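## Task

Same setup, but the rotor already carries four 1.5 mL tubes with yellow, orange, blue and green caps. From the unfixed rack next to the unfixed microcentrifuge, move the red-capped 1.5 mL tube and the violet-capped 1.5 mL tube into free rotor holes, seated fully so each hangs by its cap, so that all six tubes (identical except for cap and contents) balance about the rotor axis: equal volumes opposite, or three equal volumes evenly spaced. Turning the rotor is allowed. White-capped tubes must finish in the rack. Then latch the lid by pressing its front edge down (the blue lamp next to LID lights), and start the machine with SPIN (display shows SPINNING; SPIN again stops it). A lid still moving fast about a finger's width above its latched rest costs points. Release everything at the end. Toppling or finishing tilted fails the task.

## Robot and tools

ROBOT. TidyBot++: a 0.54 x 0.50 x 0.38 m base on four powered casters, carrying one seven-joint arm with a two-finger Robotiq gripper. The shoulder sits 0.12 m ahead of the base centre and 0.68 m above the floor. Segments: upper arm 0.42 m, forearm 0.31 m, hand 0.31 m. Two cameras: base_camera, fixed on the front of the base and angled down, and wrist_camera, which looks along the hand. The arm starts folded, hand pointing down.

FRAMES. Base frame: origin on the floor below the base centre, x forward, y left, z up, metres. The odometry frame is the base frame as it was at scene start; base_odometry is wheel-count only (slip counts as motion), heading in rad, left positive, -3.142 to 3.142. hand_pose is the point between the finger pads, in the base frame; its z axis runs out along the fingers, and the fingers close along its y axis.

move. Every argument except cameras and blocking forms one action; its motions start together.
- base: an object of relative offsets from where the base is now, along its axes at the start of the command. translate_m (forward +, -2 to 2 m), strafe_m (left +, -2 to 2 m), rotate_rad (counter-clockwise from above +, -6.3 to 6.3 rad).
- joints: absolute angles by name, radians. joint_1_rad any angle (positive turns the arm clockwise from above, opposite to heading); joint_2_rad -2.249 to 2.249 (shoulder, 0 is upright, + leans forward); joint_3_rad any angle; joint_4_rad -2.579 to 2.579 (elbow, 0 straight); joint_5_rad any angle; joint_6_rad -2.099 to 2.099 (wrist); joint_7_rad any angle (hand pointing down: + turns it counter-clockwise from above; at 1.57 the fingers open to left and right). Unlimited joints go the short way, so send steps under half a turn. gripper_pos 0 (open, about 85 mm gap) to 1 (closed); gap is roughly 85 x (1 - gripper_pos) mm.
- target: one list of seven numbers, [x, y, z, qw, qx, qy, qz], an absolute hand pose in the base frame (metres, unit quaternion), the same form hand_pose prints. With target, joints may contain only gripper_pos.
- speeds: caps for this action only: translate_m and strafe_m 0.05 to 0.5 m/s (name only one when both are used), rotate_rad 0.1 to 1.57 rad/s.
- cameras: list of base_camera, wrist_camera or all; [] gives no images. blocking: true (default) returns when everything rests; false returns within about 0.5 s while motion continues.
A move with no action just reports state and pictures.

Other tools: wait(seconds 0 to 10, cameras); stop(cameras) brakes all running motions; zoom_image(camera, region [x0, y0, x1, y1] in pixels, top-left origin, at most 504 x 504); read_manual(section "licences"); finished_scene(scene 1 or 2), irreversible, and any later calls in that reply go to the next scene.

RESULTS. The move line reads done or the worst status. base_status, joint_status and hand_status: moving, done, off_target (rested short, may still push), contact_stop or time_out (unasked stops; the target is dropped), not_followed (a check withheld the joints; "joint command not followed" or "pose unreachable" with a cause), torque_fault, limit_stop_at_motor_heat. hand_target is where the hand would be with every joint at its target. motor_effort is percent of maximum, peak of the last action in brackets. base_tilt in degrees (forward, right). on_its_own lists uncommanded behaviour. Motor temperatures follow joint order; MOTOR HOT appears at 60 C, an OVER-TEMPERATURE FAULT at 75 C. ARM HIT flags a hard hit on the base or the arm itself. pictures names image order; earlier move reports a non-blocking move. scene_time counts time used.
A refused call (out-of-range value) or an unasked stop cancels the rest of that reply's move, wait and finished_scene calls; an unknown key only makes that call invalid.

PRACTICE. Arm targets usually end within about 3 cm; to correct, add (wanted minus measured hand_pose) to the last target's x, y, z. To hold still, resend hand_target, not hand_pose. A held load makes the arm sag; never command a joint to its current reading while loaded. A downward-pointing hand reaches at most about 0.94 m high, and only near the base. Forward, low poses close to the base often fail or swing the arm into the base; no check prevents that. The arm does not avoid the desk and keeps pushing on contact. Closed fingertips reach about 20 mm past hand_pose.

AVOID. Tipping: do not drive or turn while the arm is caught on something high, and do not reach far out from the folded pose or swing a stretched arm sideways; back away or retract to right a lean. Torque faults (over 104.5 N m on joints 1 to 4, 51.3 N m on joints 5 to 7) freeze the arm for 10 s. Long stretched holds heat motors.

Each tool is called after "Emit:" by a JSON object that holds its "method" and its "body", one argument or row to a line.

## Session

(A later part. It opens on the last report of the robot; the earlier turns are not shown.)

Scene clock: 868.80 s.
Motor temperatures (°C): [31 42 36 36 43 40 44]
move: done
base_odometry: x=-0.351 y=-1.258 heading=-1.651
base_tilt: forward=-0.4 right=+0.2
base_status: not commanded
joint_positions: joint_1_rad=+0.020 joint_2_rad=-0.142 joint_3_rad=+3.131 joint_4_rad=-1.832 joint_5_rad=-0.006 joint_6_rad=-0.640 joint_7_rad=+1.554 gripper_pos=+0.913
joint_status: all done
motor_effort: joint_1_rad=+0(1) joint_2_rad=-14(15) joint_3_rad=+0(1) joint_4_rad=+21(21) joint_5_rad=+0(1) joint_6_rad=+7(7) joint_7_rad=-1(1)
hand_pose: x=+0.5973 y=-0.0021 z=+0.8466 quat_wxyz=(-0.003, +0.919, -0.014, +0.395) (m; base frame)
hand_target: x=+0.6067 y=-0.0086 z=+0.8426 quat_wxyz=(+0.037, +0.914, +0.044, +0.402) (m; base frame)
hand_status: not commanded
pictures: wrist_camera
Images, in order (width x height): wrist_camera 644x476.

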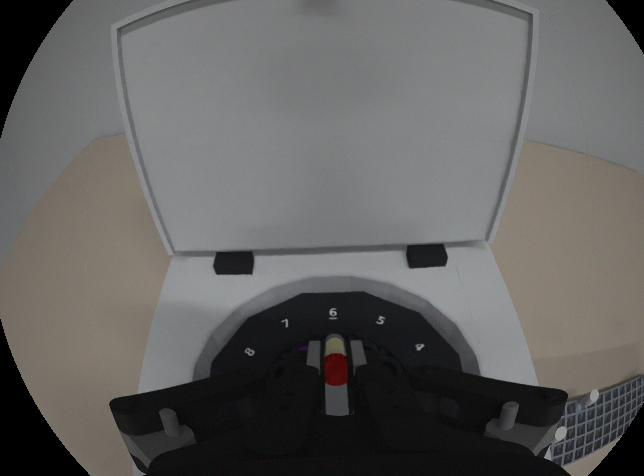

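Emit:
{"method": "move", "body": {
  "joints": {"joint_4_rad": -1.849},
  "cameras": ["wrist_camera"]
}}

Emit:
{"method": "zoom_image", "body": {
  "camera": "wrist_camera",
  "region": [306, 318, 360, 362]
}}

Scene clock: 873.77 s.
Motor temperatures (°C): [31 42 36 36 43 40 44]
move: done
base_odometry: x=-0.351 y=-1.258 heading=-1.651
base_tilt: forward=-0.4 right=+0.2
base_status: not commanded
joint_positions: joint_1_rad=+0.020 joint_2_rad=-0.142 joint_3_rad=+3.131 joint_4_rad=-1.833 joint_5_rad=-0.006 joint_6_rad=-0.640 joint_7_rad=+1.554 gripper_pos=+0.913
joint_status: all done
motor_effort: joint_1_rad=-1(1) joint_2_rad=-14(14) joint_3_rad=+0(1) joint_4_rad=+20(22) joint_5_rad=+0(0) joint_6_rad=+7(7) joint_7_rad=+0(2)
hand_pose: x=+0.5969 y=-0.0021 z=+0.8458 quat_wxyz=(-0.003, +0.919, -0.014, +0.394) (m; base frame)
hand_target: x=+0.6059 y=-0.0086 z=+0.8410 quat_wxyz=(+0.037, +0.914, +0.044, +0.401) (m; base frame)
hand_status: not commanded
pictures: wrist_camera
Images, in order (width x height): wrist_camera 644x476.

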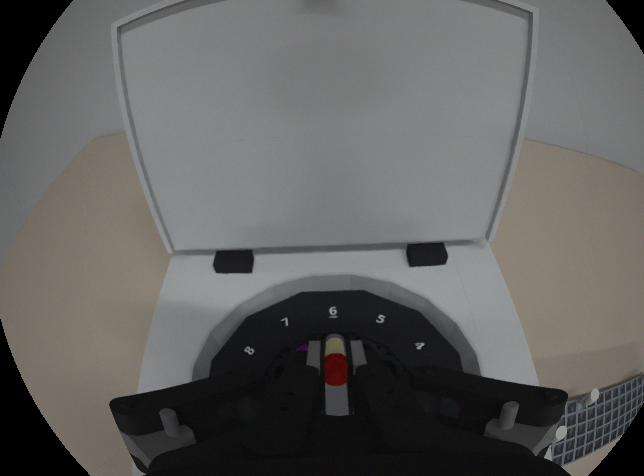

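Scaled by 9.333.

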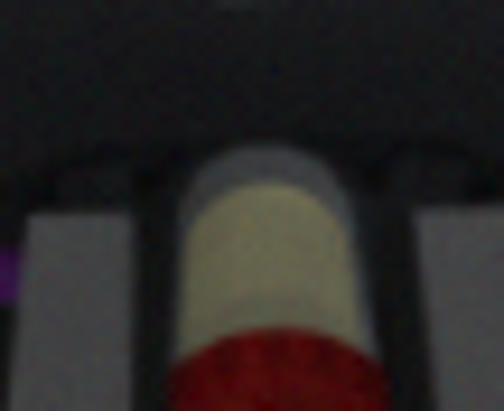

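Emit:
{"method": "move", "body": {
  "joints": {"joint_2_rad": -0.117, "joint_4_rad": -1.821},
  "cameras": ["wrist_camera"]
}}

Emit:
{"method": "zoom_image", "body": {
  "camera": "wrist_camera",
  "region": [306, 318, 360, 362]
}}

Scene clock: 880.00 s.
Motor temperatures (°C): [31 41 36 36 43 40 44]
move: done
base_odometry: x=-0.351 y=-1.258 heading=-1.651
base_tilt: forward=-0.4 right=+0.2
base_status: not commanded
joint_positions: joint_1_rad=+0.020 joint_2_rad=-0.136 joint_3_rad=+3.131 joint_4_rad=-1.822 joint_5_rad=-0.006 joint_6_rad=-0.640 joint_7_rad=+1.554 gripper_pos=+0.913
joint_status: all done
motor_effort: joint_1_rad=-1(1) joint_2_rad=-14(15) joint_3_rad=+0(1) joint_4_rad=+20(22) joint_5_rad=+0(0) joint_6_rad=+7(7) joint_7_rad=-1(1)
hand_pose: x=+0.6007 y=-0.0021 z=+0.8487 quat_wxyz=(-0.003, +0.918, -0.014, +0.396) (m; base frame)
hand_target: x=+0.6145 y=-0.0086 z=+0.8517 quat_wxyz=(+0.037, +0.911, +0.043, +0.409) (m; base frame)
hand_status: not commanded
pictures: wrist_camera
Images, in order (width x height): wrist_camera 644x476.

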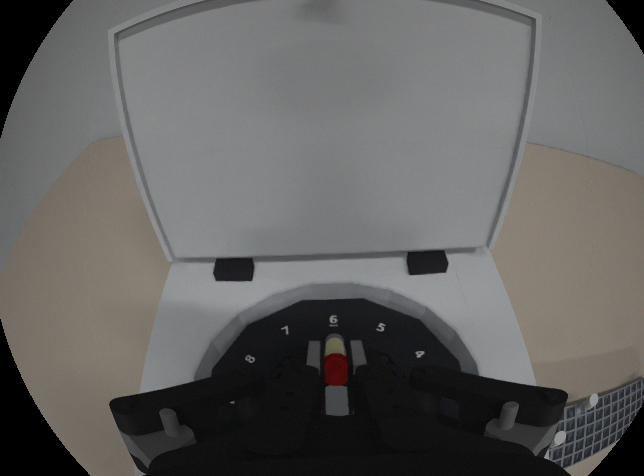

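Scaled by 9.333.

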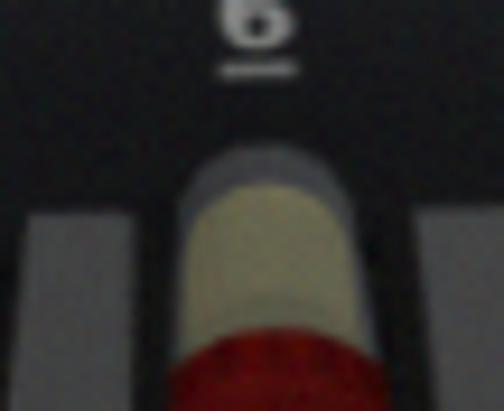

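Emit:
{"method": "move", "body": {
  "joints": {"joint_2_rad": -0.112, "joint_4_rad": -1.842},
  "cameras": ["wrist_camera"]
}}

Emit:
{"method": "zoom_image", "body": {
  "camera": "wrist_camera",
  "region": [306, 318, 360, 362]
}}

Scene clock: 882.83 s.
Motor temperatures (°C): [31 41 36 36 43 40 44]
move: done
base_odometry: x=-0.351 y=-1.258 heading=-1.651
base_tilt: forward=-0.4 right=+0.2
base_status: not commanded
joint_positions: joint_1_rad=+0.020 joint_2_rad=-0.135 joint_3_rad=+3.131 joint_4_rad=-1.826 joint_5_rad=-0.006 joint_6_rad=-0.639 joint_7_rad=+1.554 gripper_pos=+0.913
joint_status: all done
motor_effort: joint_1_rad=-1(1) joint_2_rad=-10(15) joint_3_rad=+0(1) joint_4_rad=+18(21) joint_5_rad=+0(1) joint_6_rad=+6(7) joint_7_rad=+0(2)
hand_pose: x=+0.6001 y=-0.0021 z=+0.8467 quat_wxyz=(-0.003, +0.919, -0.014, +0.395) (m; base frame)
hand_target: x=+0.6099 y=-0.0086 z=+0.8379 quat_wxyz=(+0.037, +0.916, +0.044, +0.397) (m; base frame)
hand_status: not commanded
pictures: wrist_camera
Images, in order (width x height): wrist_camera 644x476.

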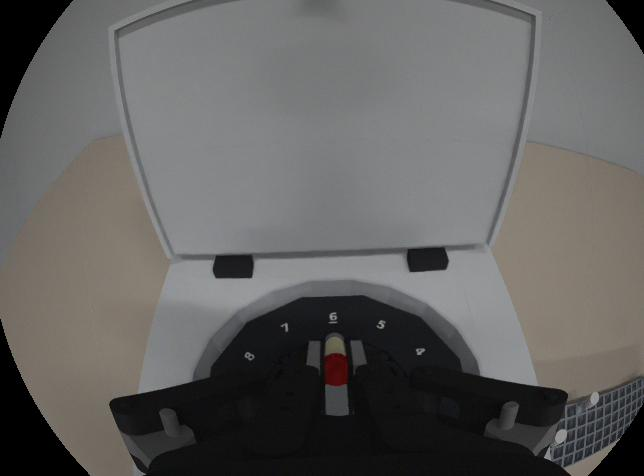

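Scaled by 9.333.

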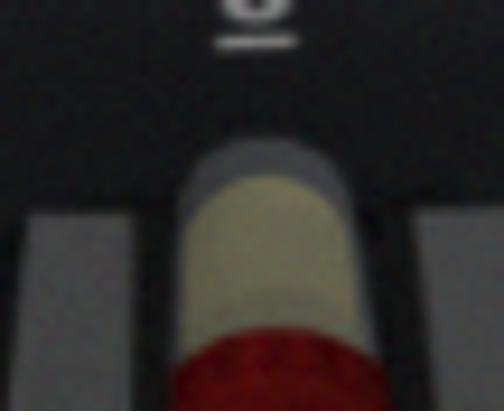

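Emit:
{"method": "move", "body": {
  "joints": {"joint_2_rad": -0.158},
  "cameras": []
}}

Emit:
{"method": "move", "body": {
  "joints": {"joint_4_rad": -1.852},
  "cameras": ["wrist_camera"]
}}

Emit:
{"method": "zoom_image", "body": {
  "camera": "wrist_camera",
  "region": [306, 318, 360, 362]
}}

Scene clock: 888.10 s.
Motor temperatures (°C): [31 41 36 36 43 40 44]
move: done
base_odometry: x=-0.351 y=-1.258 heading=-1.651
base_tilt: forward=-0.4 right=+0.2
base_status: not commanded
joint_positions: joint_1_rad=+0.020 joint_2_rad=-0.139 joint_3_rad=+3.131 joint_4_rad=-1.831 joint_5_rad=-0.006 joint_6_rad=-0.639 joint_7_rad=+1.554 gripper_pos=+0.913
joint_status: all done
motor_effort: joint_1_rad=-1(1) joint_2_rad=-14(15) joint_3_rad=+0(1) joint_4_rad=+21(21) joint_5_rad=+0(0) joint_6_rad=+7(7) joint_7_rad=-1(1)
hand_pose: x=+0.5981 y=-0.0021 z=+0.8460 quat_wxyz=(-0.003, +0.919, -0.013, +0.394) (m; base frame)
hand_target: x=+0.6022 y=-0.0086 z=+0.8603 quat_wxyz=(+0.038, +0.907, +0.043, +0.418) (m; base frame)
hand_status: not commanded
pictures: none
No camera images: "cameras" was empty.

Scene clock: 888.60 s.
Motor temperatures (°C): [31 41 36 36 43 40 44]
move: done
base_odometry: x=-0.351 y=-1.258 heading=-1.651
base_tilt: forward=-0.4 right=+0.2
base_status: not commanded
joint_positions: joint_1_rad=+0.020 joint_2_rad=-0.141 joint_3_rad=+3.131 joint_4_rad=-1.837 joint_5_rad=-0.006 joint_6_rad=-0.639 joint_7_rad=+1.554 gripper_pos=+0.913
joint_status: all done
motor_effort: joint_1_rad=-1(1) joint_2_rad=-14(14) joint_3_rad=+0(1) joint_4_rad=+21(21) joint_5_rad=+0(0) joint_6_rad=+7(7) joint_7_rad=+0(1)
hand_pose: x=+0.5965 y=-0.0021 z=+0.8437 quat_wxyz=(-0.003, +0.920, -0.014, +0.392) (m; base frame)
hand_target: x=+0.5998 y=-0.0086 z=+0.8548 quat_wxyz=(+0.038, +0.909, +0.043, +0.414) (m; base frame)
hand_status: not commanded
pictures: wrist_camera
Images, in order (width x height): wrist_camera 644x476.

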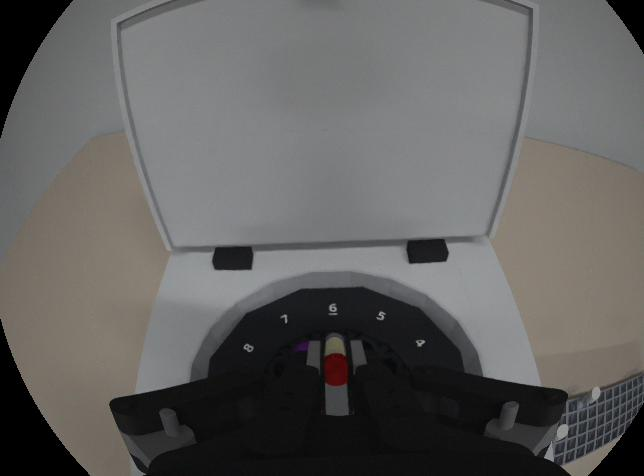

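Scaled by 9.333.

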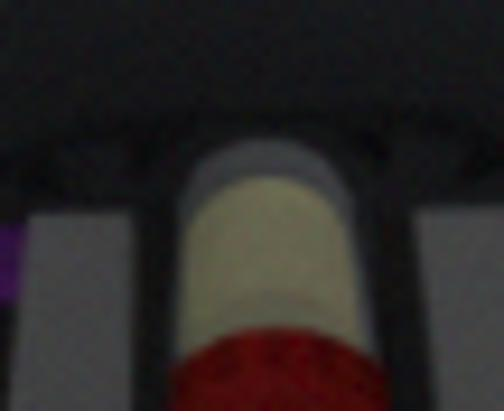

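Emit:
{"method": "move", "body": {
  "joints": {"joint_2_rad": -0.119, "joint_4_rad": -1.830},
  "cameras": ["wrist_camera"]
}}

Emit:
{"method": "zoom_image", "body": {
  "camera": "wrist_camera",
  "region": [306, 318, 360, 362]
}}

Scene clock: 895.33 s.
Motor temperatures (°C): [31 41 36 36 43 40 44]
move: done
base_odometry: x=-0.351 y=-1.258 heading=-1.651
base_tilt: forward=-0.4 right=+0.2
base_status: not commanded
joint_positions: joint_1_rad=+0.020 joint_2_rad=-0.138 joint_3_rad=+3.131 joint_4_rad=-1.832 joint_5_rad=-0.006 joint_6_rad=-0.639 joint_7_rad=+1.554 gripper_pos=+0.913
joint_status: all done
motor_effort: joint_1_rad=-1(1) joint_2_rad=-13(15) joint_3_rad=+0(1) joint_4_rad=+20(21) joint_5_rad=+0(0) joint_6_rad=+7(8) joint_7_rad=-1(1)
hand_pose: x=+0.5983 y=-0.0021 z=+0.8452 quat_wxyz=(-0.003, +0.919, -0.013, +0.394) (m; base frame)
hand_target: x=+0.6119 y=-0.0086 z=+0.8478 quat_wxyz=(+0.037, +0.912, +0.043, +0.406) (m; base frame)
hand_status: not commanded
pictures: wrist_camera
Images, in order (width x height): wrist_camera 644x476.

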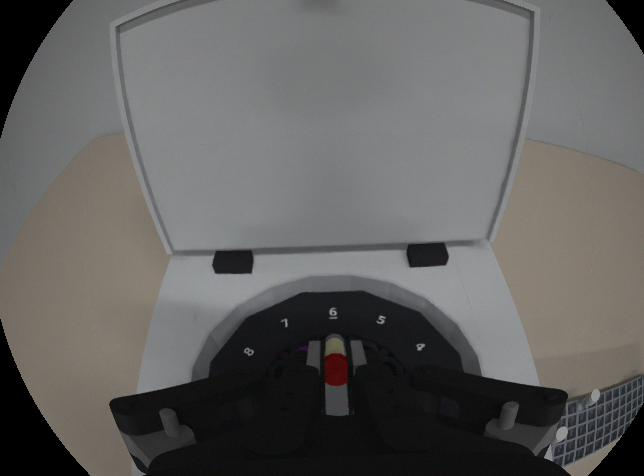

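Scaled by 9.333.

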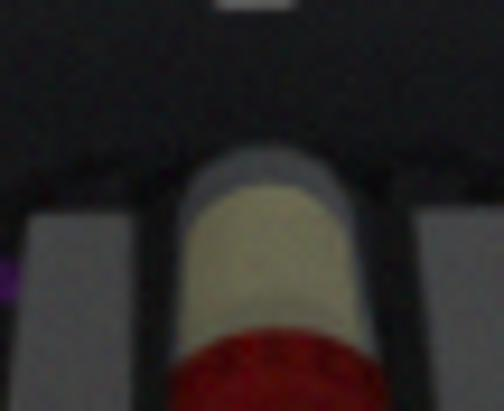

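Emit:
{"method": "move", "body": {
  "joints": {"joint_2_rad": -0.113},
  "cameras": ["wrist_camera"]
}}

Emit:
{"method": "zoom_image", "body": {
  "camera": "wrist_camera",
  "region": [306, 318, 360, 362]
}}

Scene clock: 899.53 s.
Motor temperatures (°C): [31 41 36 36 43 41 44]
move: done
base_odometry: x=-0.351 y=-1.258 heading=-1.651
base_tilt: forward=-0.4 right=+0.2
base_status: not commanded
joint_positions: joint_1_rad=+0.020 joint_2_rad=-0.138 joint_3_rad=+3.131 joint_4_rad=-1.832 joint_5_rad=-0.006 joint_6_rad=-0.639 joint_7_rad=+1.554 gripper_pos=+0.913
joint_status: all done
motor_effort: joint_1_rad=-1(1) joint_2_rad=-11(14) joint_3_rad=+0(1) joint_4_rad=+19(20) joint_5_rad=+0(0) joint_6_rad=+7(7) joint_7_rad=-1(1)
hand_pose: x=+0.5983 y=-0.0021 z=+0.8450 quat_wxyz=(-0.003, +0.919, -0.014, +0.393) (m; base frame)
hand_target: x=+0.6129 y=-0.0086 z=+0.8449 quat_wxyz=(+0.037, +0.913, +0.044, +0.403) (m; base frame)
hand_status: not commanded
pictures: wrist_camera
Images, in order (width x height): wrist_camera 644x476.

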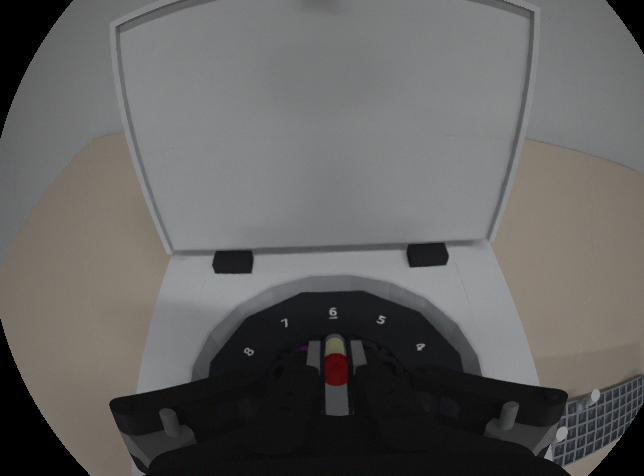

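Scaled by 9.333.

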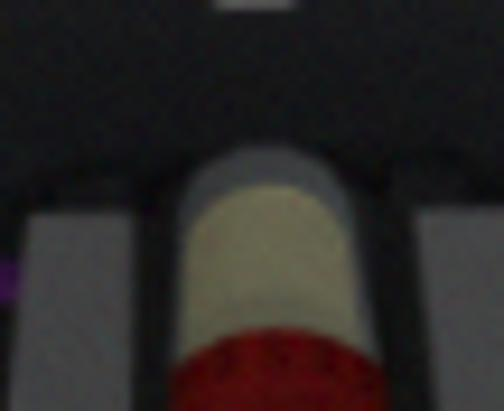

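Emit:
{"method": "move", "body": {
  "joints": {"joint_2_rad": -0.158},
  "cameras": []
}}

Emit:
{"method": "move", "body": {
  "joints": {"joint_4_rad": -1.850},
  "cameras": ["wrist_camera"]
}}

Emit:
{"method": "zoom_image", "body": {
  "camera": "wrist_camera",
  "region": [306, 318, 360, 362]
}}

Scene clock: 904.83 s.
Motor temperatures (°C): [31 41 36 36 43 41 44]
move: done
base_odometry: x=-0.351 y=-1.258 heading=-1.651
base_tilt: forward=-0.4 right=+0.2
base_status: not commanded
joint_positions: joint_1_rad=+0.020 joint_2_rad=-0.143 joint_3_rad=+3.131 joint_4_rad=-1.832 joint_5_rad=-0.006 joint_6_rad=-0.639 joint_7_rad=+1.554 gripper_pos=+0.913
joint_status: all done
motor_effort: joint_1_rad=+0(1) joint_2_rad=-14(15) joint_3_rad=+0(1) joint_4_rad=+21(21) joint_5_rad=+0(0) joint_6_rad=+7(7) joint_7_rad=+0(1)
hand_pose: x=+0.5974 y=-0.0021 z=+0.8478 quat_wxyz=(-0.003, +0.918, -0.013, +0.396) (m; base frame)
hand_target: x=+0.6050 y=-0.0086 z=+0.8669 quat_wxyz=(+0.038, +0.904, +0.043, +0.424) (m; base frame)
hand_status: not commanded
pictures: none
No camera images: "cameras" was empty.

Scene clock: 905.40 s.
Motor temperatures (°C): [31 41 36 36 43 41 44]
move: done
base_odometry: x=-0.351 y=-1.258 heading=-1.651
base_tilt: forward=-0.4 right=+0.2
base_status: not commanded
joint_positions: joint_1_rad=+0.020 joint_2_rad=-0.143 joint_3_rad=+3.131 joint_4_rad=-1.841 joint_5_rad=-0.006 joint_6_rad=-0.639 joint_7_rad=+1.554 gripper_pos=+0.913
joint_status: all done
motor_effort: joint_1_rad=-1(1) joint_2_rad=-14(15) joint_3_rad=+0(1) joint_4_rad=+20(22) joint_5_rad=+0(0) joint_6_rad=+7(7) joint_7_rad=+0(1)
hand_pose: x=+0.5949 y=-0.0021 z=+0.8426 quat_wxyz=(-0.003, +0.920, -0.014, +0.392) (m; base frame)
hand_target: x=+0.6003 y=-0.0086 z=+0.8559 quat_wxyz=(+0.038, +0.908, +0.043, +0.415) (m; base frame)
hand_status: not commanded
pictures: wrist_camera
Images, in order (width x height): wrist_camera 644x476.

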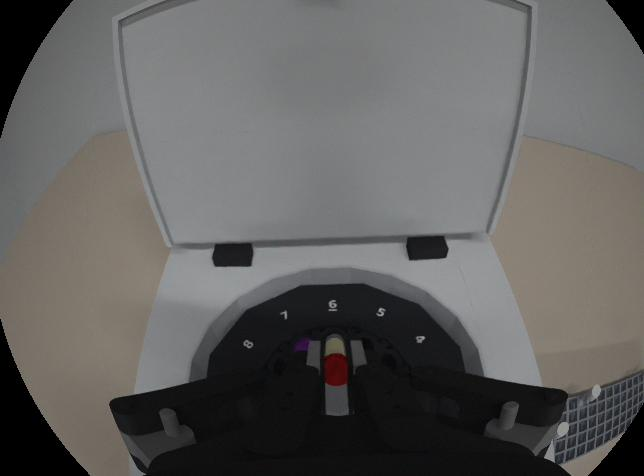

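Scaled by 9.333.

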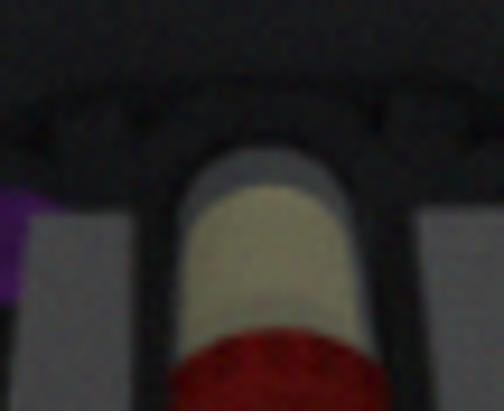

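Emit:
{"method": "zoom_image", "body": {
  "camera": "wrist_camera",
  "region": [318, 322, 352, 350]
}}

Emit:
{"method": "zoom_image", "body": {
  "camera": "wrist_camera",
  "region": [276, 290, 396, 380]
}}

Scaled by 14.824.

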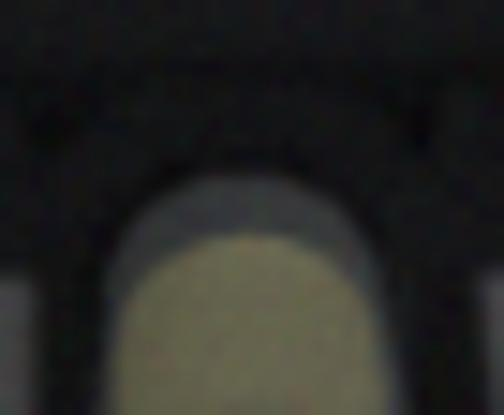

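Scaled by 4.200.

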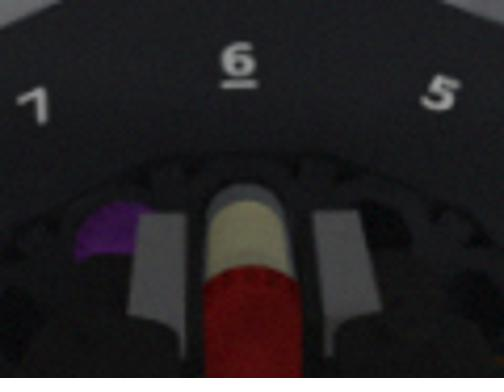

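Emit:
{"method": "move", "body": {
  "joints": {"joint_2_rad": -0.119, "joint_4_rad": -1.836},
  "cameras": ["wrist_camera"]
}}

Emit:
{"method": "zoom_image", "body": {
  "camera": "wrist_camera",
  "region": [306, 318, 360, 362]
}}

Scene clock: 919.27 s.
Motor temperatures (°C): [31 41 36 36 43 41 44]
move: done
base_odometry: x=-0.351 y=-1.258 heading=-1.651
base_tilt: forward=-0.4 right=+0.2
base_status: not commanded
joint_positions: joint_1_rad=+0.020 joint_2_rad=-0.131 joint_3_rad=+3.131 joint_4_rad=-1.837 joint_5_rad=-0.006 joint_6_rad=-0.639 joint_7_rad=+1.554 gripper_pos=+0.913
joint_status: all done
motor_effort: joint_1_rad=-1(1) joint_2_rad=-14(15) joint_3_rad=-1(1) joint_4_rad=+19(21) joint_5_rad=+0(1) joint_6_rad=+6(7) joint_7_rad=-1(1)
hand_pose: x=+0.5979 y=-0.0021 z=+0.8389 quat_wxyz=(-0.003, +0.922, -0.014, +0.388) (m; base frame)
hand_target: x=+0.6104 y=-0.0086 z=+0.8446 quat_wxyz=(+0.037, +0.913, +0.044, +0.403) (m; base frame)
hand_status: not commanded
pictures: wrist_camera
Images, in order (width x height): wrist_camera 644x476.

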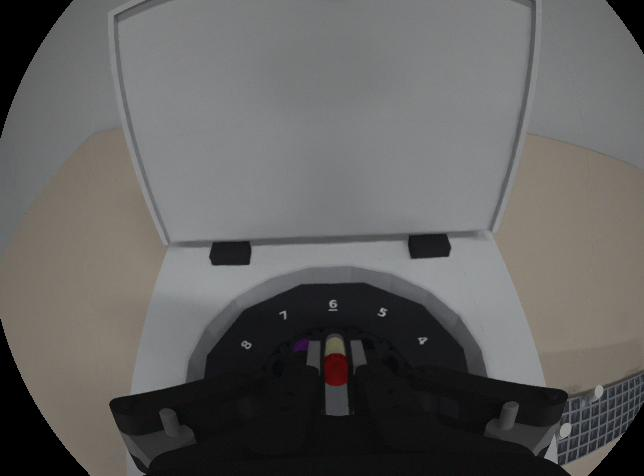

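Scaled by 9.333.

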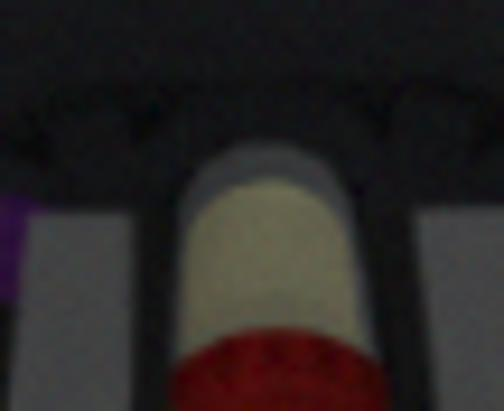

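Emit:
{"method": "move", "body": {
  "joints": {"joint_2_rad": -0.110, "joint_4_rad": -1.830},
  "cameras": ["wrist_camera"]
}}

Emit:
{"method": "zoom_image", "body": {
  "camera": "wrist_camera",
  "region": [291, 303, 381, 393]
}}

Scene clock: 924.67 s.
Motor temperatures (°C): [31 41 36 36 43 41 44]
move: done
base_odometry: x=-0.351 y=-1.258 heading=-1.651
base_tilt: forward=-0.4 right=+0.2
base_status: not commanded
joint_positions: joint_1_rad=+0.020 joint_2_rad=-0.127 joint_3_rad=+3.131 joint_4_rad=-1.836 joint_5_rad=-0.006 joint_6_rad=-0.639 joint_7_rad=+1.554 gripper_pos=+0.913
joint_status: all done
motor_effort: joint_1_rad=+0(1) joint_2_rad=-14(15) joint_3_rad=+1(1) joint_4_rad=+20(21) joint_5_rad=+0(1) joint_6_rad=+6(6) joint_7_rad=-1(1)
hand_pose: x=+0.5990 y=-0.0021 z=+0.8379 quat_wxyz=(-0.003, +0.922, -0.014, +0.387) (m; base frame)
hand_target: x=+0.6134 y=-0.0086 z=+0.8434 quat_wxyz=(+0.037, +0.914, +0.044, +0.402) (m; base frame)
hand_status: not commanded
pictures: wrist_camera
Images, in order (width x height): wrist_camera 644x476.

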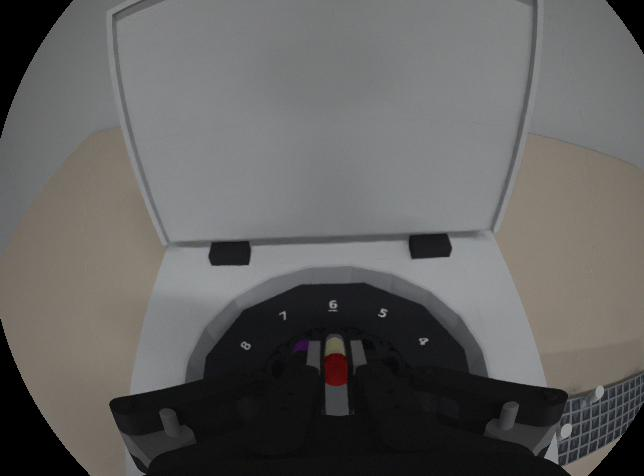

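Scaled by 5.600.

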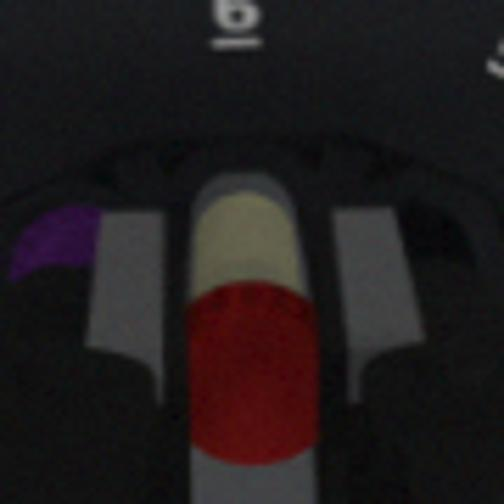

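Emit:
{"method": "move", "body": {
  "joints": {"joint_2_rad": -0.100, "joint_4_rad": -1.824},
  "cameras": ["wrist_camera"]
}}

Emit:
{"method": "zoom_image", "body": {
  "camera": "wrist_camera",
  "region": [291, 303, 381, 393]
}}

Scene clock: 939.80 s.
Motor temperatures (°C): [31 41 36 36 43 41 44]
move: done
base_odometry: x=-0.351 y=-1.258 heading=-1.651
base_tilt: forward=-0.4 right=+0.2
base_status: not commanded
joint_positions: joint_1_rad=+0.020 joint_2_rad=-0.120 joint_3_rad=+3.131 joint_4_rad=-1.832 joint_5_rad=-0.006 joint_6_rad=-0.639 joint_7_rad=+1.554 gripper_pos=+0.913
joint_status: all done
motor_effort: joint_1_rad=+0(1) joint_2_rad=-15(15) joint_3_rad=+0(1) joint_4_rad=+20(21) joint_5_rad=+0(0) joint_6_rad=+6(7) joint_7_rad=-1(1)
hand_pose: x=+0.6011 y=-0.0022 z=+0.8362 quat_wxyz=(-0.003, +0.923, -0.014, +0.385) (m; base frame)
hand_target: x=+0.6165 y=-0.0086 z=+0.8417 quat_wxyz=(+0.037, +0.915, +0.044, +0.400) (m; base frame)
hand_status: not commanded
pictures: wrist_camera
Images, in order (width x height): wrist_camera 644x476.

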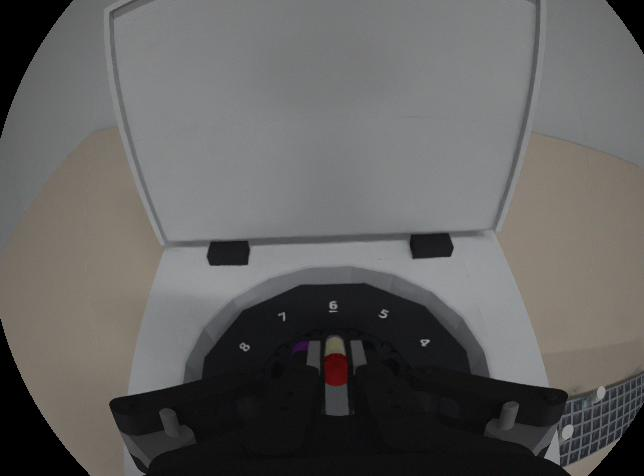

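Scaled by 5.600.

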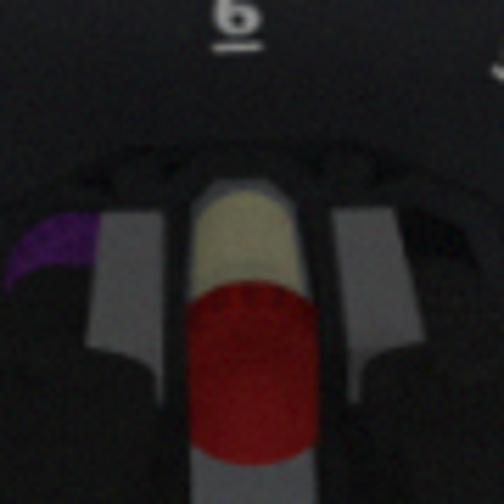

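Emit:
{"method": "move", "body": {
  "joints": {"joint_2_rad": -0.089, "joint_4_rad": -1.817},
  "cameras": []
}}

Emit:
{"method": "move", "body": {
  "joints": {"joint_2_rad": -0.078, "joint_4_rad": -1.812},
  "cameras": ["wrist_camera"]
}}

Emit:
{"method": "zoom_image", "body": {
  "camera": "wrist_camera",
  "region": [291, 303, 381, 393]
}}

Scene clock: 944.93 s.
Motor temperatures (°C): [31 41 36 36 43 41 44]
move: done
base_odometry: x=-0.351 y=-1.258 heading=-1.651
base_tilt: forward=-0.4 right=+0.2
base_status: not commanded
joint_positions: joint_1_rad=+0.020 joint_2_rad=-0.109 joint_3_rad=+3.131 joint_4_rad=-1.826 joint_5_rad=-0.006 joint_6_rad=-0.639 joint_7_rad=+1.554 gripper_pos=+0.913
joint_status: all done
motor_effort: joint_1_rad=-1(1) joint_2_rad=-15(16) joint_3_rad=-1(1) joint_4_rad=+20(21) joint_5_rad=+0(0) joint_6_rad=+6(7) joint_7_rad=-1(1)
hand_pose: x=+0.6042 y=-0.0022 z=+0.8342 quat_wxyz=(-0.003, +0.924, -0.014, +0.383) (m; base frame)
hand_target: x=+0.6201 y=-0.0086 z=+0.8400 quat_wxyz=(+0.037, +0.915, +0.044, +0.398) (m; base frame)
hand_status: not commanded
pictures: none
No camera images: "cameras" was empty.

Scene clock: 945.47 s.
Motor temperatures (°C): [31 41 36 36 43 41 44]
move: done
base_odometry: x=-0.351 y=-1.258 heading=-1.651
base_tilt: forward=-0.4 right=+0.2
base_status: not commanded
joint_positions: joint_1_rad=+0.020 joint_2_rad=-0.099 joint_3_rad=+3.131 joint_4_rad=-1.822 joint_5_rad=-0.006 joint_6_rad=-0.639 joint_7_rad=+1.554 gripper_pos=+0.913
joint_status: all done
motor_effort: joint_1_rad=-1(2) joint_2_rad=-13(16) joint_3_rad=-1(1) joint_4_rad=+19(21) joint_5_rad=-1(1) joint_6_rad=+7(7) joint_7_rad=-1(1)
hand_pose: x=+0.6069 y=-0.0023 z=+0.8318 quat_wxyz=(-0.003, +0.925, -0.014, +0.380) (m; base frame)
hand_target: x=+0.6231 y=-0.0086 z=+0.8371 quat_wxyz=(+0.037, +0.917, +0.044, +0.395) (m; base frame)
hand_status: not commanded
pictures: wrist_camera
Images, in order (width x height): wrist_camera 644x476.

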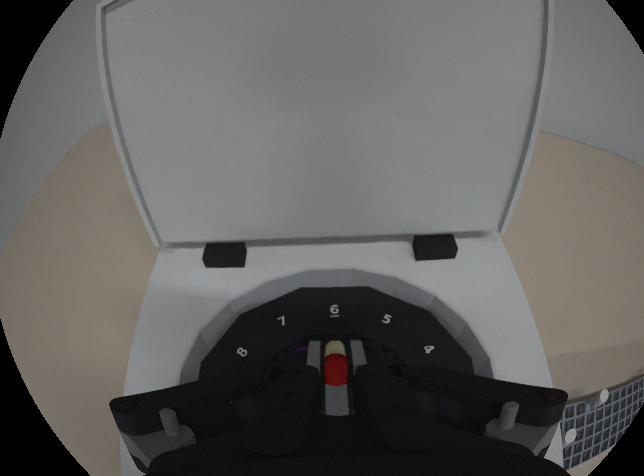

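Scaled by 5.600.

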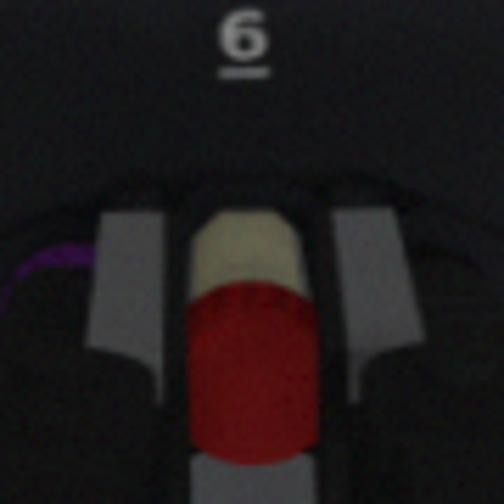

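Emit:
{"method": "move", "body": {
  "joints": {"joint_2_rad": -0.067, "joint_4_rad": -1.805},
  "cameras": []
}}

Emit:
{"method": "move", "body": {
  "joints": {"joint_2_rad": -0.057, "joint_4_rad": -1.800},
  "cameras": ["wrist_camera"]
}}

Emit:
{"method": "zoom_image", "body": {
  "camera": "wrist_camera",
  "region": [291, 303, 381, 393]
}}

Scene clock: 953.67 s.
Motor temperatures (°C): [31 41 36 36 43 41 43]
move: done
base_odometry: x=-0.351 y=-1.258 heading=-1.651
base_tilt: forward=-0.4 right=+0.2
base_status: not commanded
joint_positions: joint_1_rad=+0.020 joint_2_rad=-0.098 joint_3_rad=+3.132 joint_4_rad=-1.820 joint_5_rad=-0.004 joint_6_rad=-0.639 joint_7_rad=+1.554 gripper_pos=+0.913
joint_status: all done
motor_effort: joint_1_rad=-2(3) joint_2_rad=-12(14) joint_3_rad=-1(3) joint_4_rad=+22(23) joint_5_rad=-1(1) joint_6_rad=+10(11) joint_7_rad=-1(1)
hand_pose: x=+0.6076 y=-0.0027 z=+0.8319 quat_wxyz=(-0.003, +0.925, -0.013, +0.380) (m; base frame)
hand_target: x=+0.6267 y=-0.0086 z=+0.8353 quat_wxyz=(+0.037, +0.917, +0.044, +0.394) (m; base frame)
hand_status: not commanded
pictures: none
No camera images: "cameras" was empty.

Scene clock: 954.13 s.
Motor temperatures (°C): [31 41 36 36 43 41 43]
move: off_target
base_odometry: x=-0.351 y=-1.258 heading=-1.651
base_tilt: forward=-0.4 right=+0.2
base_status: not commanded
joint_positions: joint_1_rad=+0.020 joint_2_rad=-0.097 joint_3_rad=+3.132 joint_4_rad=-1.819 joint_5_rad=-0.004 joint_6_rad=-0.639 joint_7_rad=+1.554 gripper_pos=+0.913
joint_status: joint_2_rad off_target (ended at -0.097, target -0.057); the others done
motor_effort: joint_1_rad=-2(3) joint_2_rad=-10(12) joint_3_rad=-2(2) joint_4_rad=+22(23) joint_5_rad=-1(1) joint_6_rad=+11(12) joint_7_rad=+0(1)
hand_pose: x=+0.6081 y=-0.0029 z=+0.8319 quat_wxyz=(-0.002, +0.925, -0.013, +0.380) (m; base frame)
hand_target: x=+0.6295 y=-0.0086 z=+0.8329 quat_wxyz=(+0.037, +0.918, +0.044, +0.391) (m; base frame)
hand_status: not commanded
pictures: wrist_camera
Images, in order (width x height): wrist_camera 644x476.

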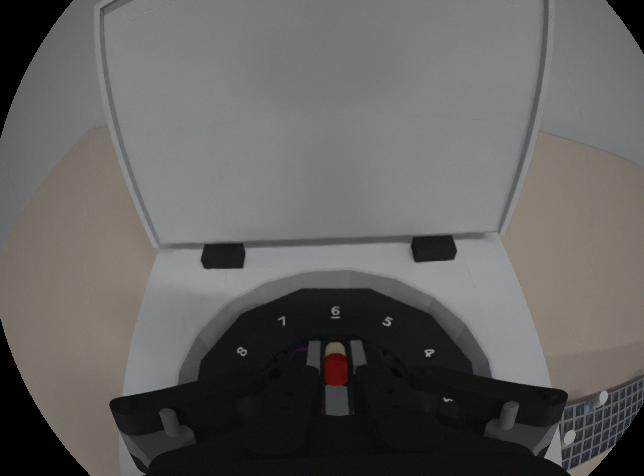

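Scaled by 5.600.

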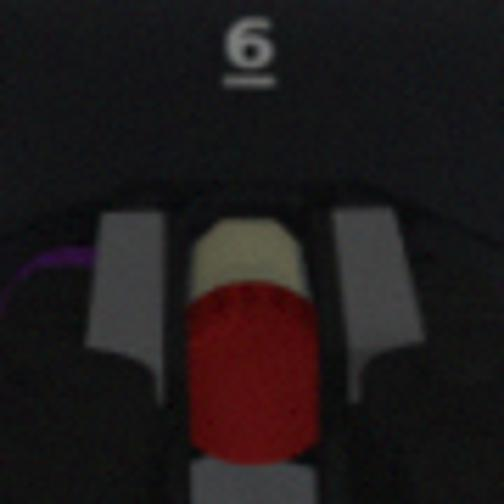

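Emit:
{"method": "move", "body": {
  "joints": {"joint_2_rad": -0.118, "joint_4_rad": -1.836},
  "cameras": ["wrist_camera"]
}}

Emit:
{"method": "zoom_image", "body": {
  "camera": "wrist_camera",
  "region": [276, 290, 396, 380]
}}

Scene clock: 963.10 s.
Motor temperatures (°C): [31 40 36 36 43 41 43]
move: done
base_odometry: x=-0.351 y=-1.258 heading=-1.651
base_tilt: forward=-0.4 right=+0.2
base_status: not commanded
joint_positions: joint_1_rad=+0.020 joint_2_rad=-0.101 joint_3_rad=+3.132 joint_4_rad=-1.825 joint_5_rad=-0.004 joint_6_rad=-0.632 joint_7_rad=+1.554 gripper_pos=+0.913
joint_status: all done
motor_effort: joint_1_rad=-1(2) joint_2_rad=-16(16) joint_3_rad=+0(2) joint_4_rad=+21(23) joint_5_rad=+0(1) joint_6_rad=+7(11) joint_7_rad=-1(2)
hand_pose: x=+0.6072 y=-0.0028 z=+0.8323 quat_wxyz=(-0.002, +0.924, -0.013, +0.383) (m; base frame)
hand_target: x=+0.6105 y=-0.0086 z=+0.8441 quat_wxyz=(+0.037, +0.913, +0.044, +0.403) (m; base frame)
hand_status: not commanded
pictures: wrist_camera
Images, in order (width x height): wrist_camera 644x476.

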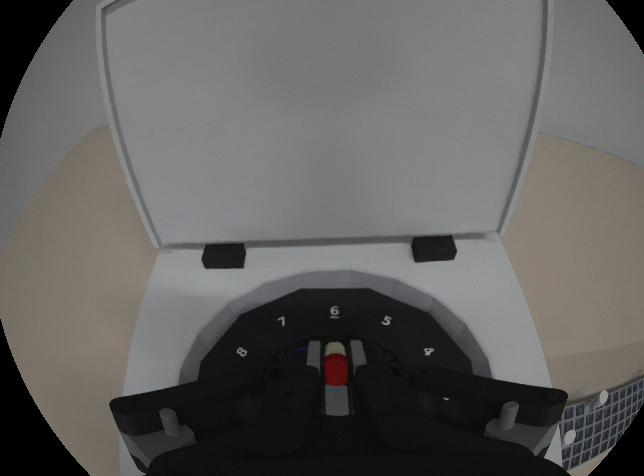

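Scaled by 4.200.

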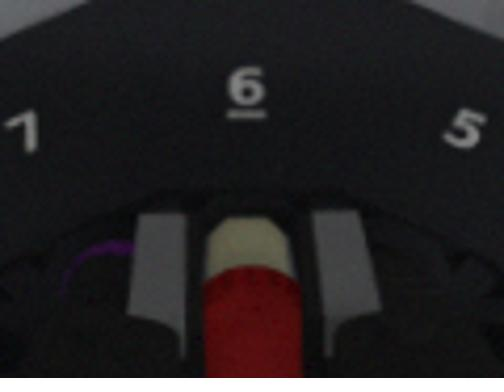

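Emit:
{"method": "move", "body": {
  "joints": {"joint_2_rad": -0.125, "joint_4_rad": -1.840},
  "cameras": []
}}

Emit:
{"method": "move", "body": {
  "joints": {"gripper_pos": 0.87},
  "cameras": ["wrist_camera"]
}}

Emit:
{"method": "zoom_image", "body": {
  "camera": "wrist_camera",
  "region": [276, 290, 396, 380]
}}

Scene clock: 976.47 s.
Motor temperatures (°C): [31 40 36 36 43 41 43]
move: done
base_odometry: x=-0.351 y=-1.258 heading=-1.651
base_tilt: forward=-0.4 right=+0.2
base_status: not commanded
joint_positions: joint_1_rad=+0.020 joint_2_rad=-0.105 joint_3_rad=+3.132 joint_4_rad=-1.827 joint_5_rad=-0.004 joint_6_rad=-0.632 joint_7_rad=+1.554 gripper_pos=+0.913
joint_status: all done
motor_effort: joint_1_rad=-1(1) joint_2_rad=-15(16) joint_3_rad=+0(1) joint_4_rad=+21(22) joint_5_rad=+0(0) joint_6_rad=+7(8) joint_7_rad=-1(1)
hand_pose: x=+0.6060 y=-0.0028 z=+0.8333 quat_wxyz=(-0.002, +0.923, -0.013, +0.384) (m; base frame)
hand_target: x=+0.6084 y=-0.0086 z=+0.8454 quat_wxyz=(+0.037, +0.913, +0.043, +0.404) (m; base frame)
hand_status: not commanded
pictures: none
No camera images: "cameras" was empty.

Scene clock: 976.97 s.
Motor temperatures (°C): [31 40 36 36 43 41 43]
move: done
base_odometry: x=-0.351 y=-1.258 heading=-1.651
base_tilt: forward=-0.4 right=+0.2
base_status: not commanded
joint_positions: joint_1_rad=+0.020 joint_2_rad=-0.105 joint_3_rad=+3.132 joint_4_rad=-1.827 joint_5_rad=-0.004 joint_6_rad=-0.632 joint_7_rad=+1.554 gripper_pos=+0.869
joint_status: all done
motor_effort: joint_1_rad=-1(1) joint_2_rad=-15(16) joint_3_rad=+0(1) joint_4_rad=+20(21) joint_5_rad=+0(0) joint_6_rad=+7(7) joint_7_rad=-1(2)
hand_pose: x=+0.6060 y=-0.0028 z=+0.8333 quat_wxyz=(-0.002, +0.923, -0.013, +0.384) (m; base frame)
hand_target: x=+0.6084 y=-0.0086 z=+0.8454 quat_wxyz=(+0.037, +0.913, +0.043, +0.404) (m; base frame)
hand_status: not commanded
pictures: wrist_camera
Images, in order (width x height): wrist_camera 644x476.

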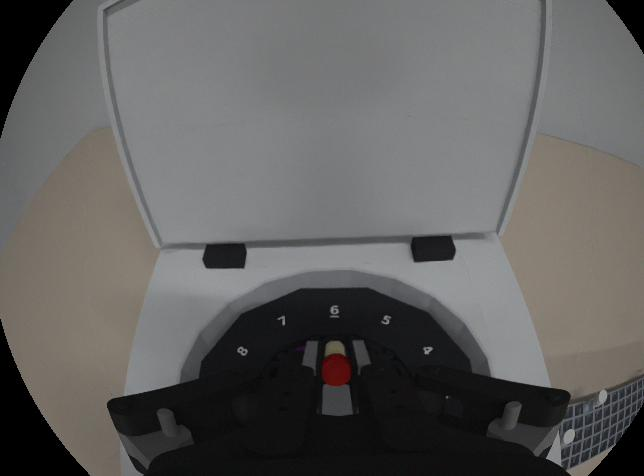

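Scaled by 4.200.

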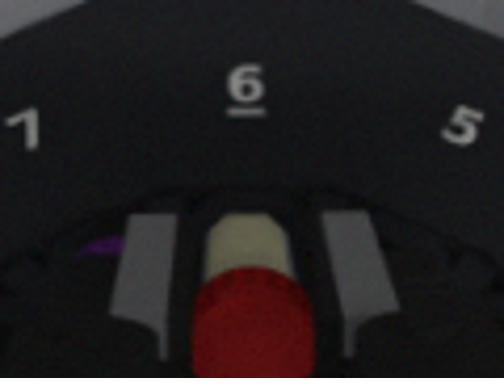

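Emit:
{"method": "move", "body": {
  "joints": {"gripper_pos": 0.82},
  "cameras": ["wrist_camera"]
}}

Emit:
{"method": "zoom_image", "body": {
  "camera": "wrist_camera",
  "region": [276, 290, 396, 380]
}}

Scene clock: 979.67 s.
Motor temperatures (°C): [31 40 36 36 43 41 43]
move: done
base_odometry: x=-0.351 y=-1.258 heading=-1.651
base_tilt: forward=-0.4 right=+0.2
base_status: not commanded
joint_positions: joint_1_rad=+0.020 joint_2_rad=-0.105 joint_3_rad=+3.132 joint_4_rad=-1.827 joint_5_rad=-0.004 joint_6_rad=-0.632 joint_7_rad=+1.554 gripper_pos=+0.820
joint_status: all done
motor_effort: joint_1_rad=-1(1) joint_2_rad=-15(16) joint_3_rad=+0(1) joint_4_rad=+21(21) joint_5_rad=+0(0) joint_6_rad=+7(7) joint_7_rad=-1(1)
hand_pose: x=+0.6060 y=-0.0028 z=+0.8333 quat_wxyz=(-0.002, +0.923, -0.013, +0.384) (m; base frame)
hand_target: x=+0.6084 y=-0.0086 z=+0.8454 quat_wxyz=(+0.037, +0.913, +0.043, +0.404) (m; base frame)
hand_status: not commanded
pictures: wrist_camera
Images, in order (width x height): wrist_camera 644x476.

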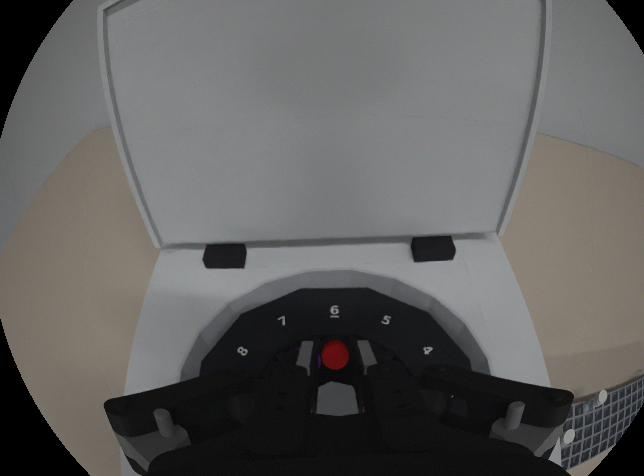

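Scaled by 4.200.

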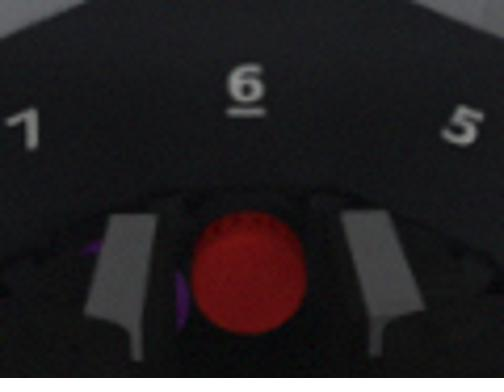

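Emit:
{"method": "move", "body": {
  "joints": {"joint_2_rad": -0.18, "joint_4_rad": -1.862},
  "cameras": []
}}

Emit:
{"method": "move", "body": {
  "joints": {"joint_2_rad": -0.17, "joint_4_rad": -1.755, "joint_6_rad": -0.88},
  "cameras": ["wrist_camera"]
}}

Emit:
{"method": "zoom_image", "body": {
  "camera": "wrist_camera",
  "region": [246, 270, 426, 420]
}}

Scene clock: 985.10 s.
Motor temperatures (°C): [31 40 36 36 43 41 43]
move: done
base_odometry: x=-0.351 y=-1.258 heading=-1.651
base_tilt: forward=-0.4 right=+0.2
base_status: not commanded
joint_positions: joint_1_rad=+0.020 joint_2_rad=-0.168 joint_3_rad=+3.132 joint_4_rad=-1.847 joint_5_rad=-0.004 joint_6_rad=-0.632 joint_7_rad=+1.554 gripper_pos=+0.820
joint_status: all done
motor_effort: joint_1_rad=+0(1) joint_2_rad=-13(17) joint_3_rad=+0(1) joint_4_rad=+21(22) joint_5_rad=+0(0) joint_6_rad=+7(7) joint_7_rad=-1(2)
hand_pose: x=+0.5908 y=-0.0026 z=+0.8526 quat_wxyz=(-0.002, +0.915, -0.013, +0.403) (m; base frame)
hand_target: x=+0.5936 y=-0.0086 z=+0.8599 quat_wxyz=(+0.038, +0.906, +0.043, +0.419) (m; base frame)
hand_status: not commanded
pictures: none
No camera images: "cameras" was empty.

Scene clock: 986.03 s.
Motor temperatures (°C): [31 40 36 36 43 41 43]
move: done
base_odometry: x=-0.351 y=-1.258 heading=-1.651
base_tilt: forward=-0.4 right=+0.2
base_status: not commanded
joint_positions: joint_1_rad=+0.020 joint_2_rad=-0.168 joint_3_rad=+3.132 joint_4_rad=-1.765 joint_5_rad=-0.004 joint_6_rad=-0.817 joint_7_rad=+1.554 gripper_pos=+0.820
joint_status: all done
motor_effort: joint_1_rad=+0(1) joint_2_rad=-13(14) joint_3_rad=+0(1) joint_4_rad=+20(22) joint_5_rad=+0(0) joint_6_rad=+6(8) joint_7_rad=+0(1)
hand_pose: x=+0.5699 y=-0.0022 z=+0.8559 quat_wxyz=(-0.002, +0.934, -0.013, +0.356) (m; base frame)
hand_target: x=+0.5571 y=-0.0126 z=+0.8497 quat_wxyz=(+0.038, +0.942, +0.039, +0.331) (m; base frame)
hand_status: not commanded
pictures: wrist_camera
Images, in order (width x height): wrist_camera 644x476.

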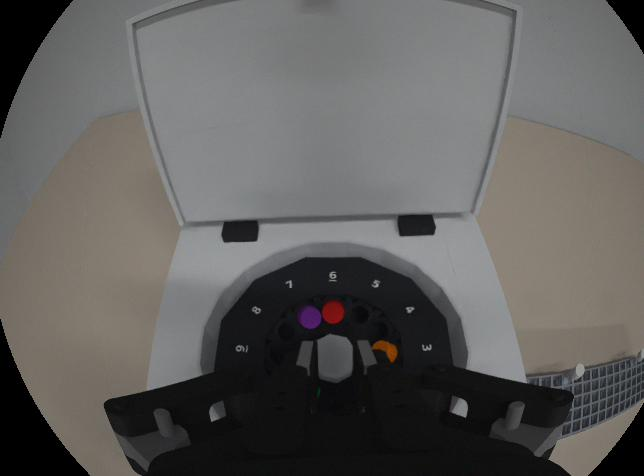

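Scaled by 2.800.

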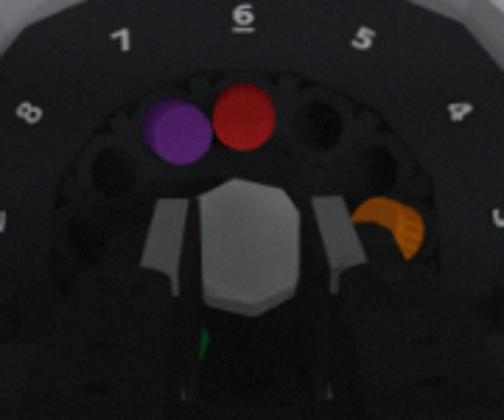

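Emit:
{"method": "move", "body": {
  "joints": {"joint_2_rad": -0.11, "joint_4_rad": -1.405, "joint_6_rad": -1.15, "gripper_pos": 0.35},
  "cameras": []
}}

Emit:
{"method": "move", "body": {
  "joints": {"joint_2_rad": 0.05, "joint_4_rad": -0.95, "joint_6_rad": -1.6, "joint_1_rad": -0.03},
  "cameras": ["wrist_camera"]
}}

Scene clock: 1010.73 s.
Motor temperatures (°C): [31 40 36 37 43 40 43]
move: done
base_odometry: x=-0.351 y=-1.258 heading=-1.651
base_tilt: forward=-0.4 right=+0.2
base_status: not commanded
joint_positions: joint_1_rad=+0.020 joint_2_rad=-0.130 joint_3_rad=+3.132 joint_4_rad=-1.417 joint_5_rad=-0.004 joint_6_rad=-1.081 joint_7_rad=+1.554 gripper_pos=+0.350
joint_status: all done
motor_effort: joint_1_rad=-1(1) joint_2_rad=-14(14) joint_3_rad=+0(1) joint_4_rad=+20(22) joint_5_rad=+0(0) joint_6_rad=+6(8) joint_7_rad=-1(2)
hand_pose: x=+0.5837 y=-0.0020 z=+0.9645 quat_wxyz=(-0.002, +0.926, -0.012, +0.377) (m; base frame)
hand_target: x=+0.5749 y=-0.0152 z=+0.9473 quat_wxyz=(+0.040, +0.939, +0.030, +0.340) (m; base frame)
hand_status: not commanded
pictures: none
No camera images: "cameras" was empty.

Scene clock: 1012.70 s.
Motor temperatures (°C): [31 40 36 37 43 40 43]
move: done
base_odometry: x=-0.351 y=-1.258 heading=-1.651
base_tilt: forward=-0.4 right=+0.2
base_status: not commanded
joint_positions: joint_1_rad=-0.005 joint_2_rad=+0.030 joint_3_rad=+3.132 joint_4_rad=-0.963 joint_5_rad=-0.004 joint_6_rad=-1.531 joint_7_rad=+1.554 gripper_pos=+0.350
joint_status: all done
motor_effort: joint_1_rad=-1(1) joint_2_rad=-17(18) joint_3_rad=+0(1) joint_4_rad=+17(21) joint_5_rad=+0(1) joint_6_rad=+5(7) joint_7_rad=-1(1)
hand_pose: x=+0.5750 y=+0.0093 z=+1.0203 quat_wxyz=(-0.007, +0.953, +0.000, +0.304) (m; base frame)
hand_target: x=+0.5651 y=-0.0039 z=+1.0056 quat_wxyz=(+0.033, +0.963, +0.034, +0.267) (m; base frame)
hand_status: not commanded
pictures: wrist_camera
Images, in order (width x height): wrist_camera 644x476.

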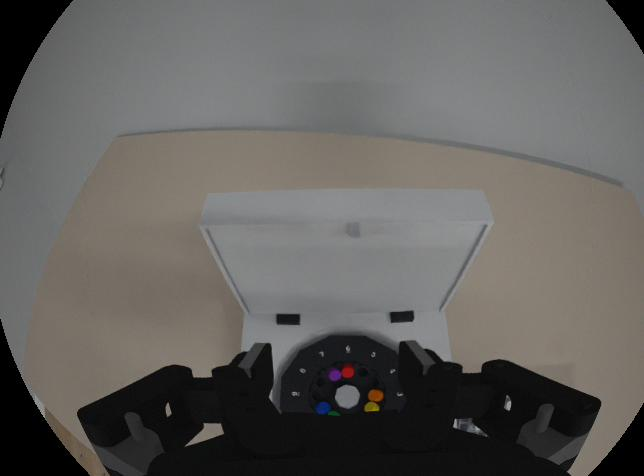

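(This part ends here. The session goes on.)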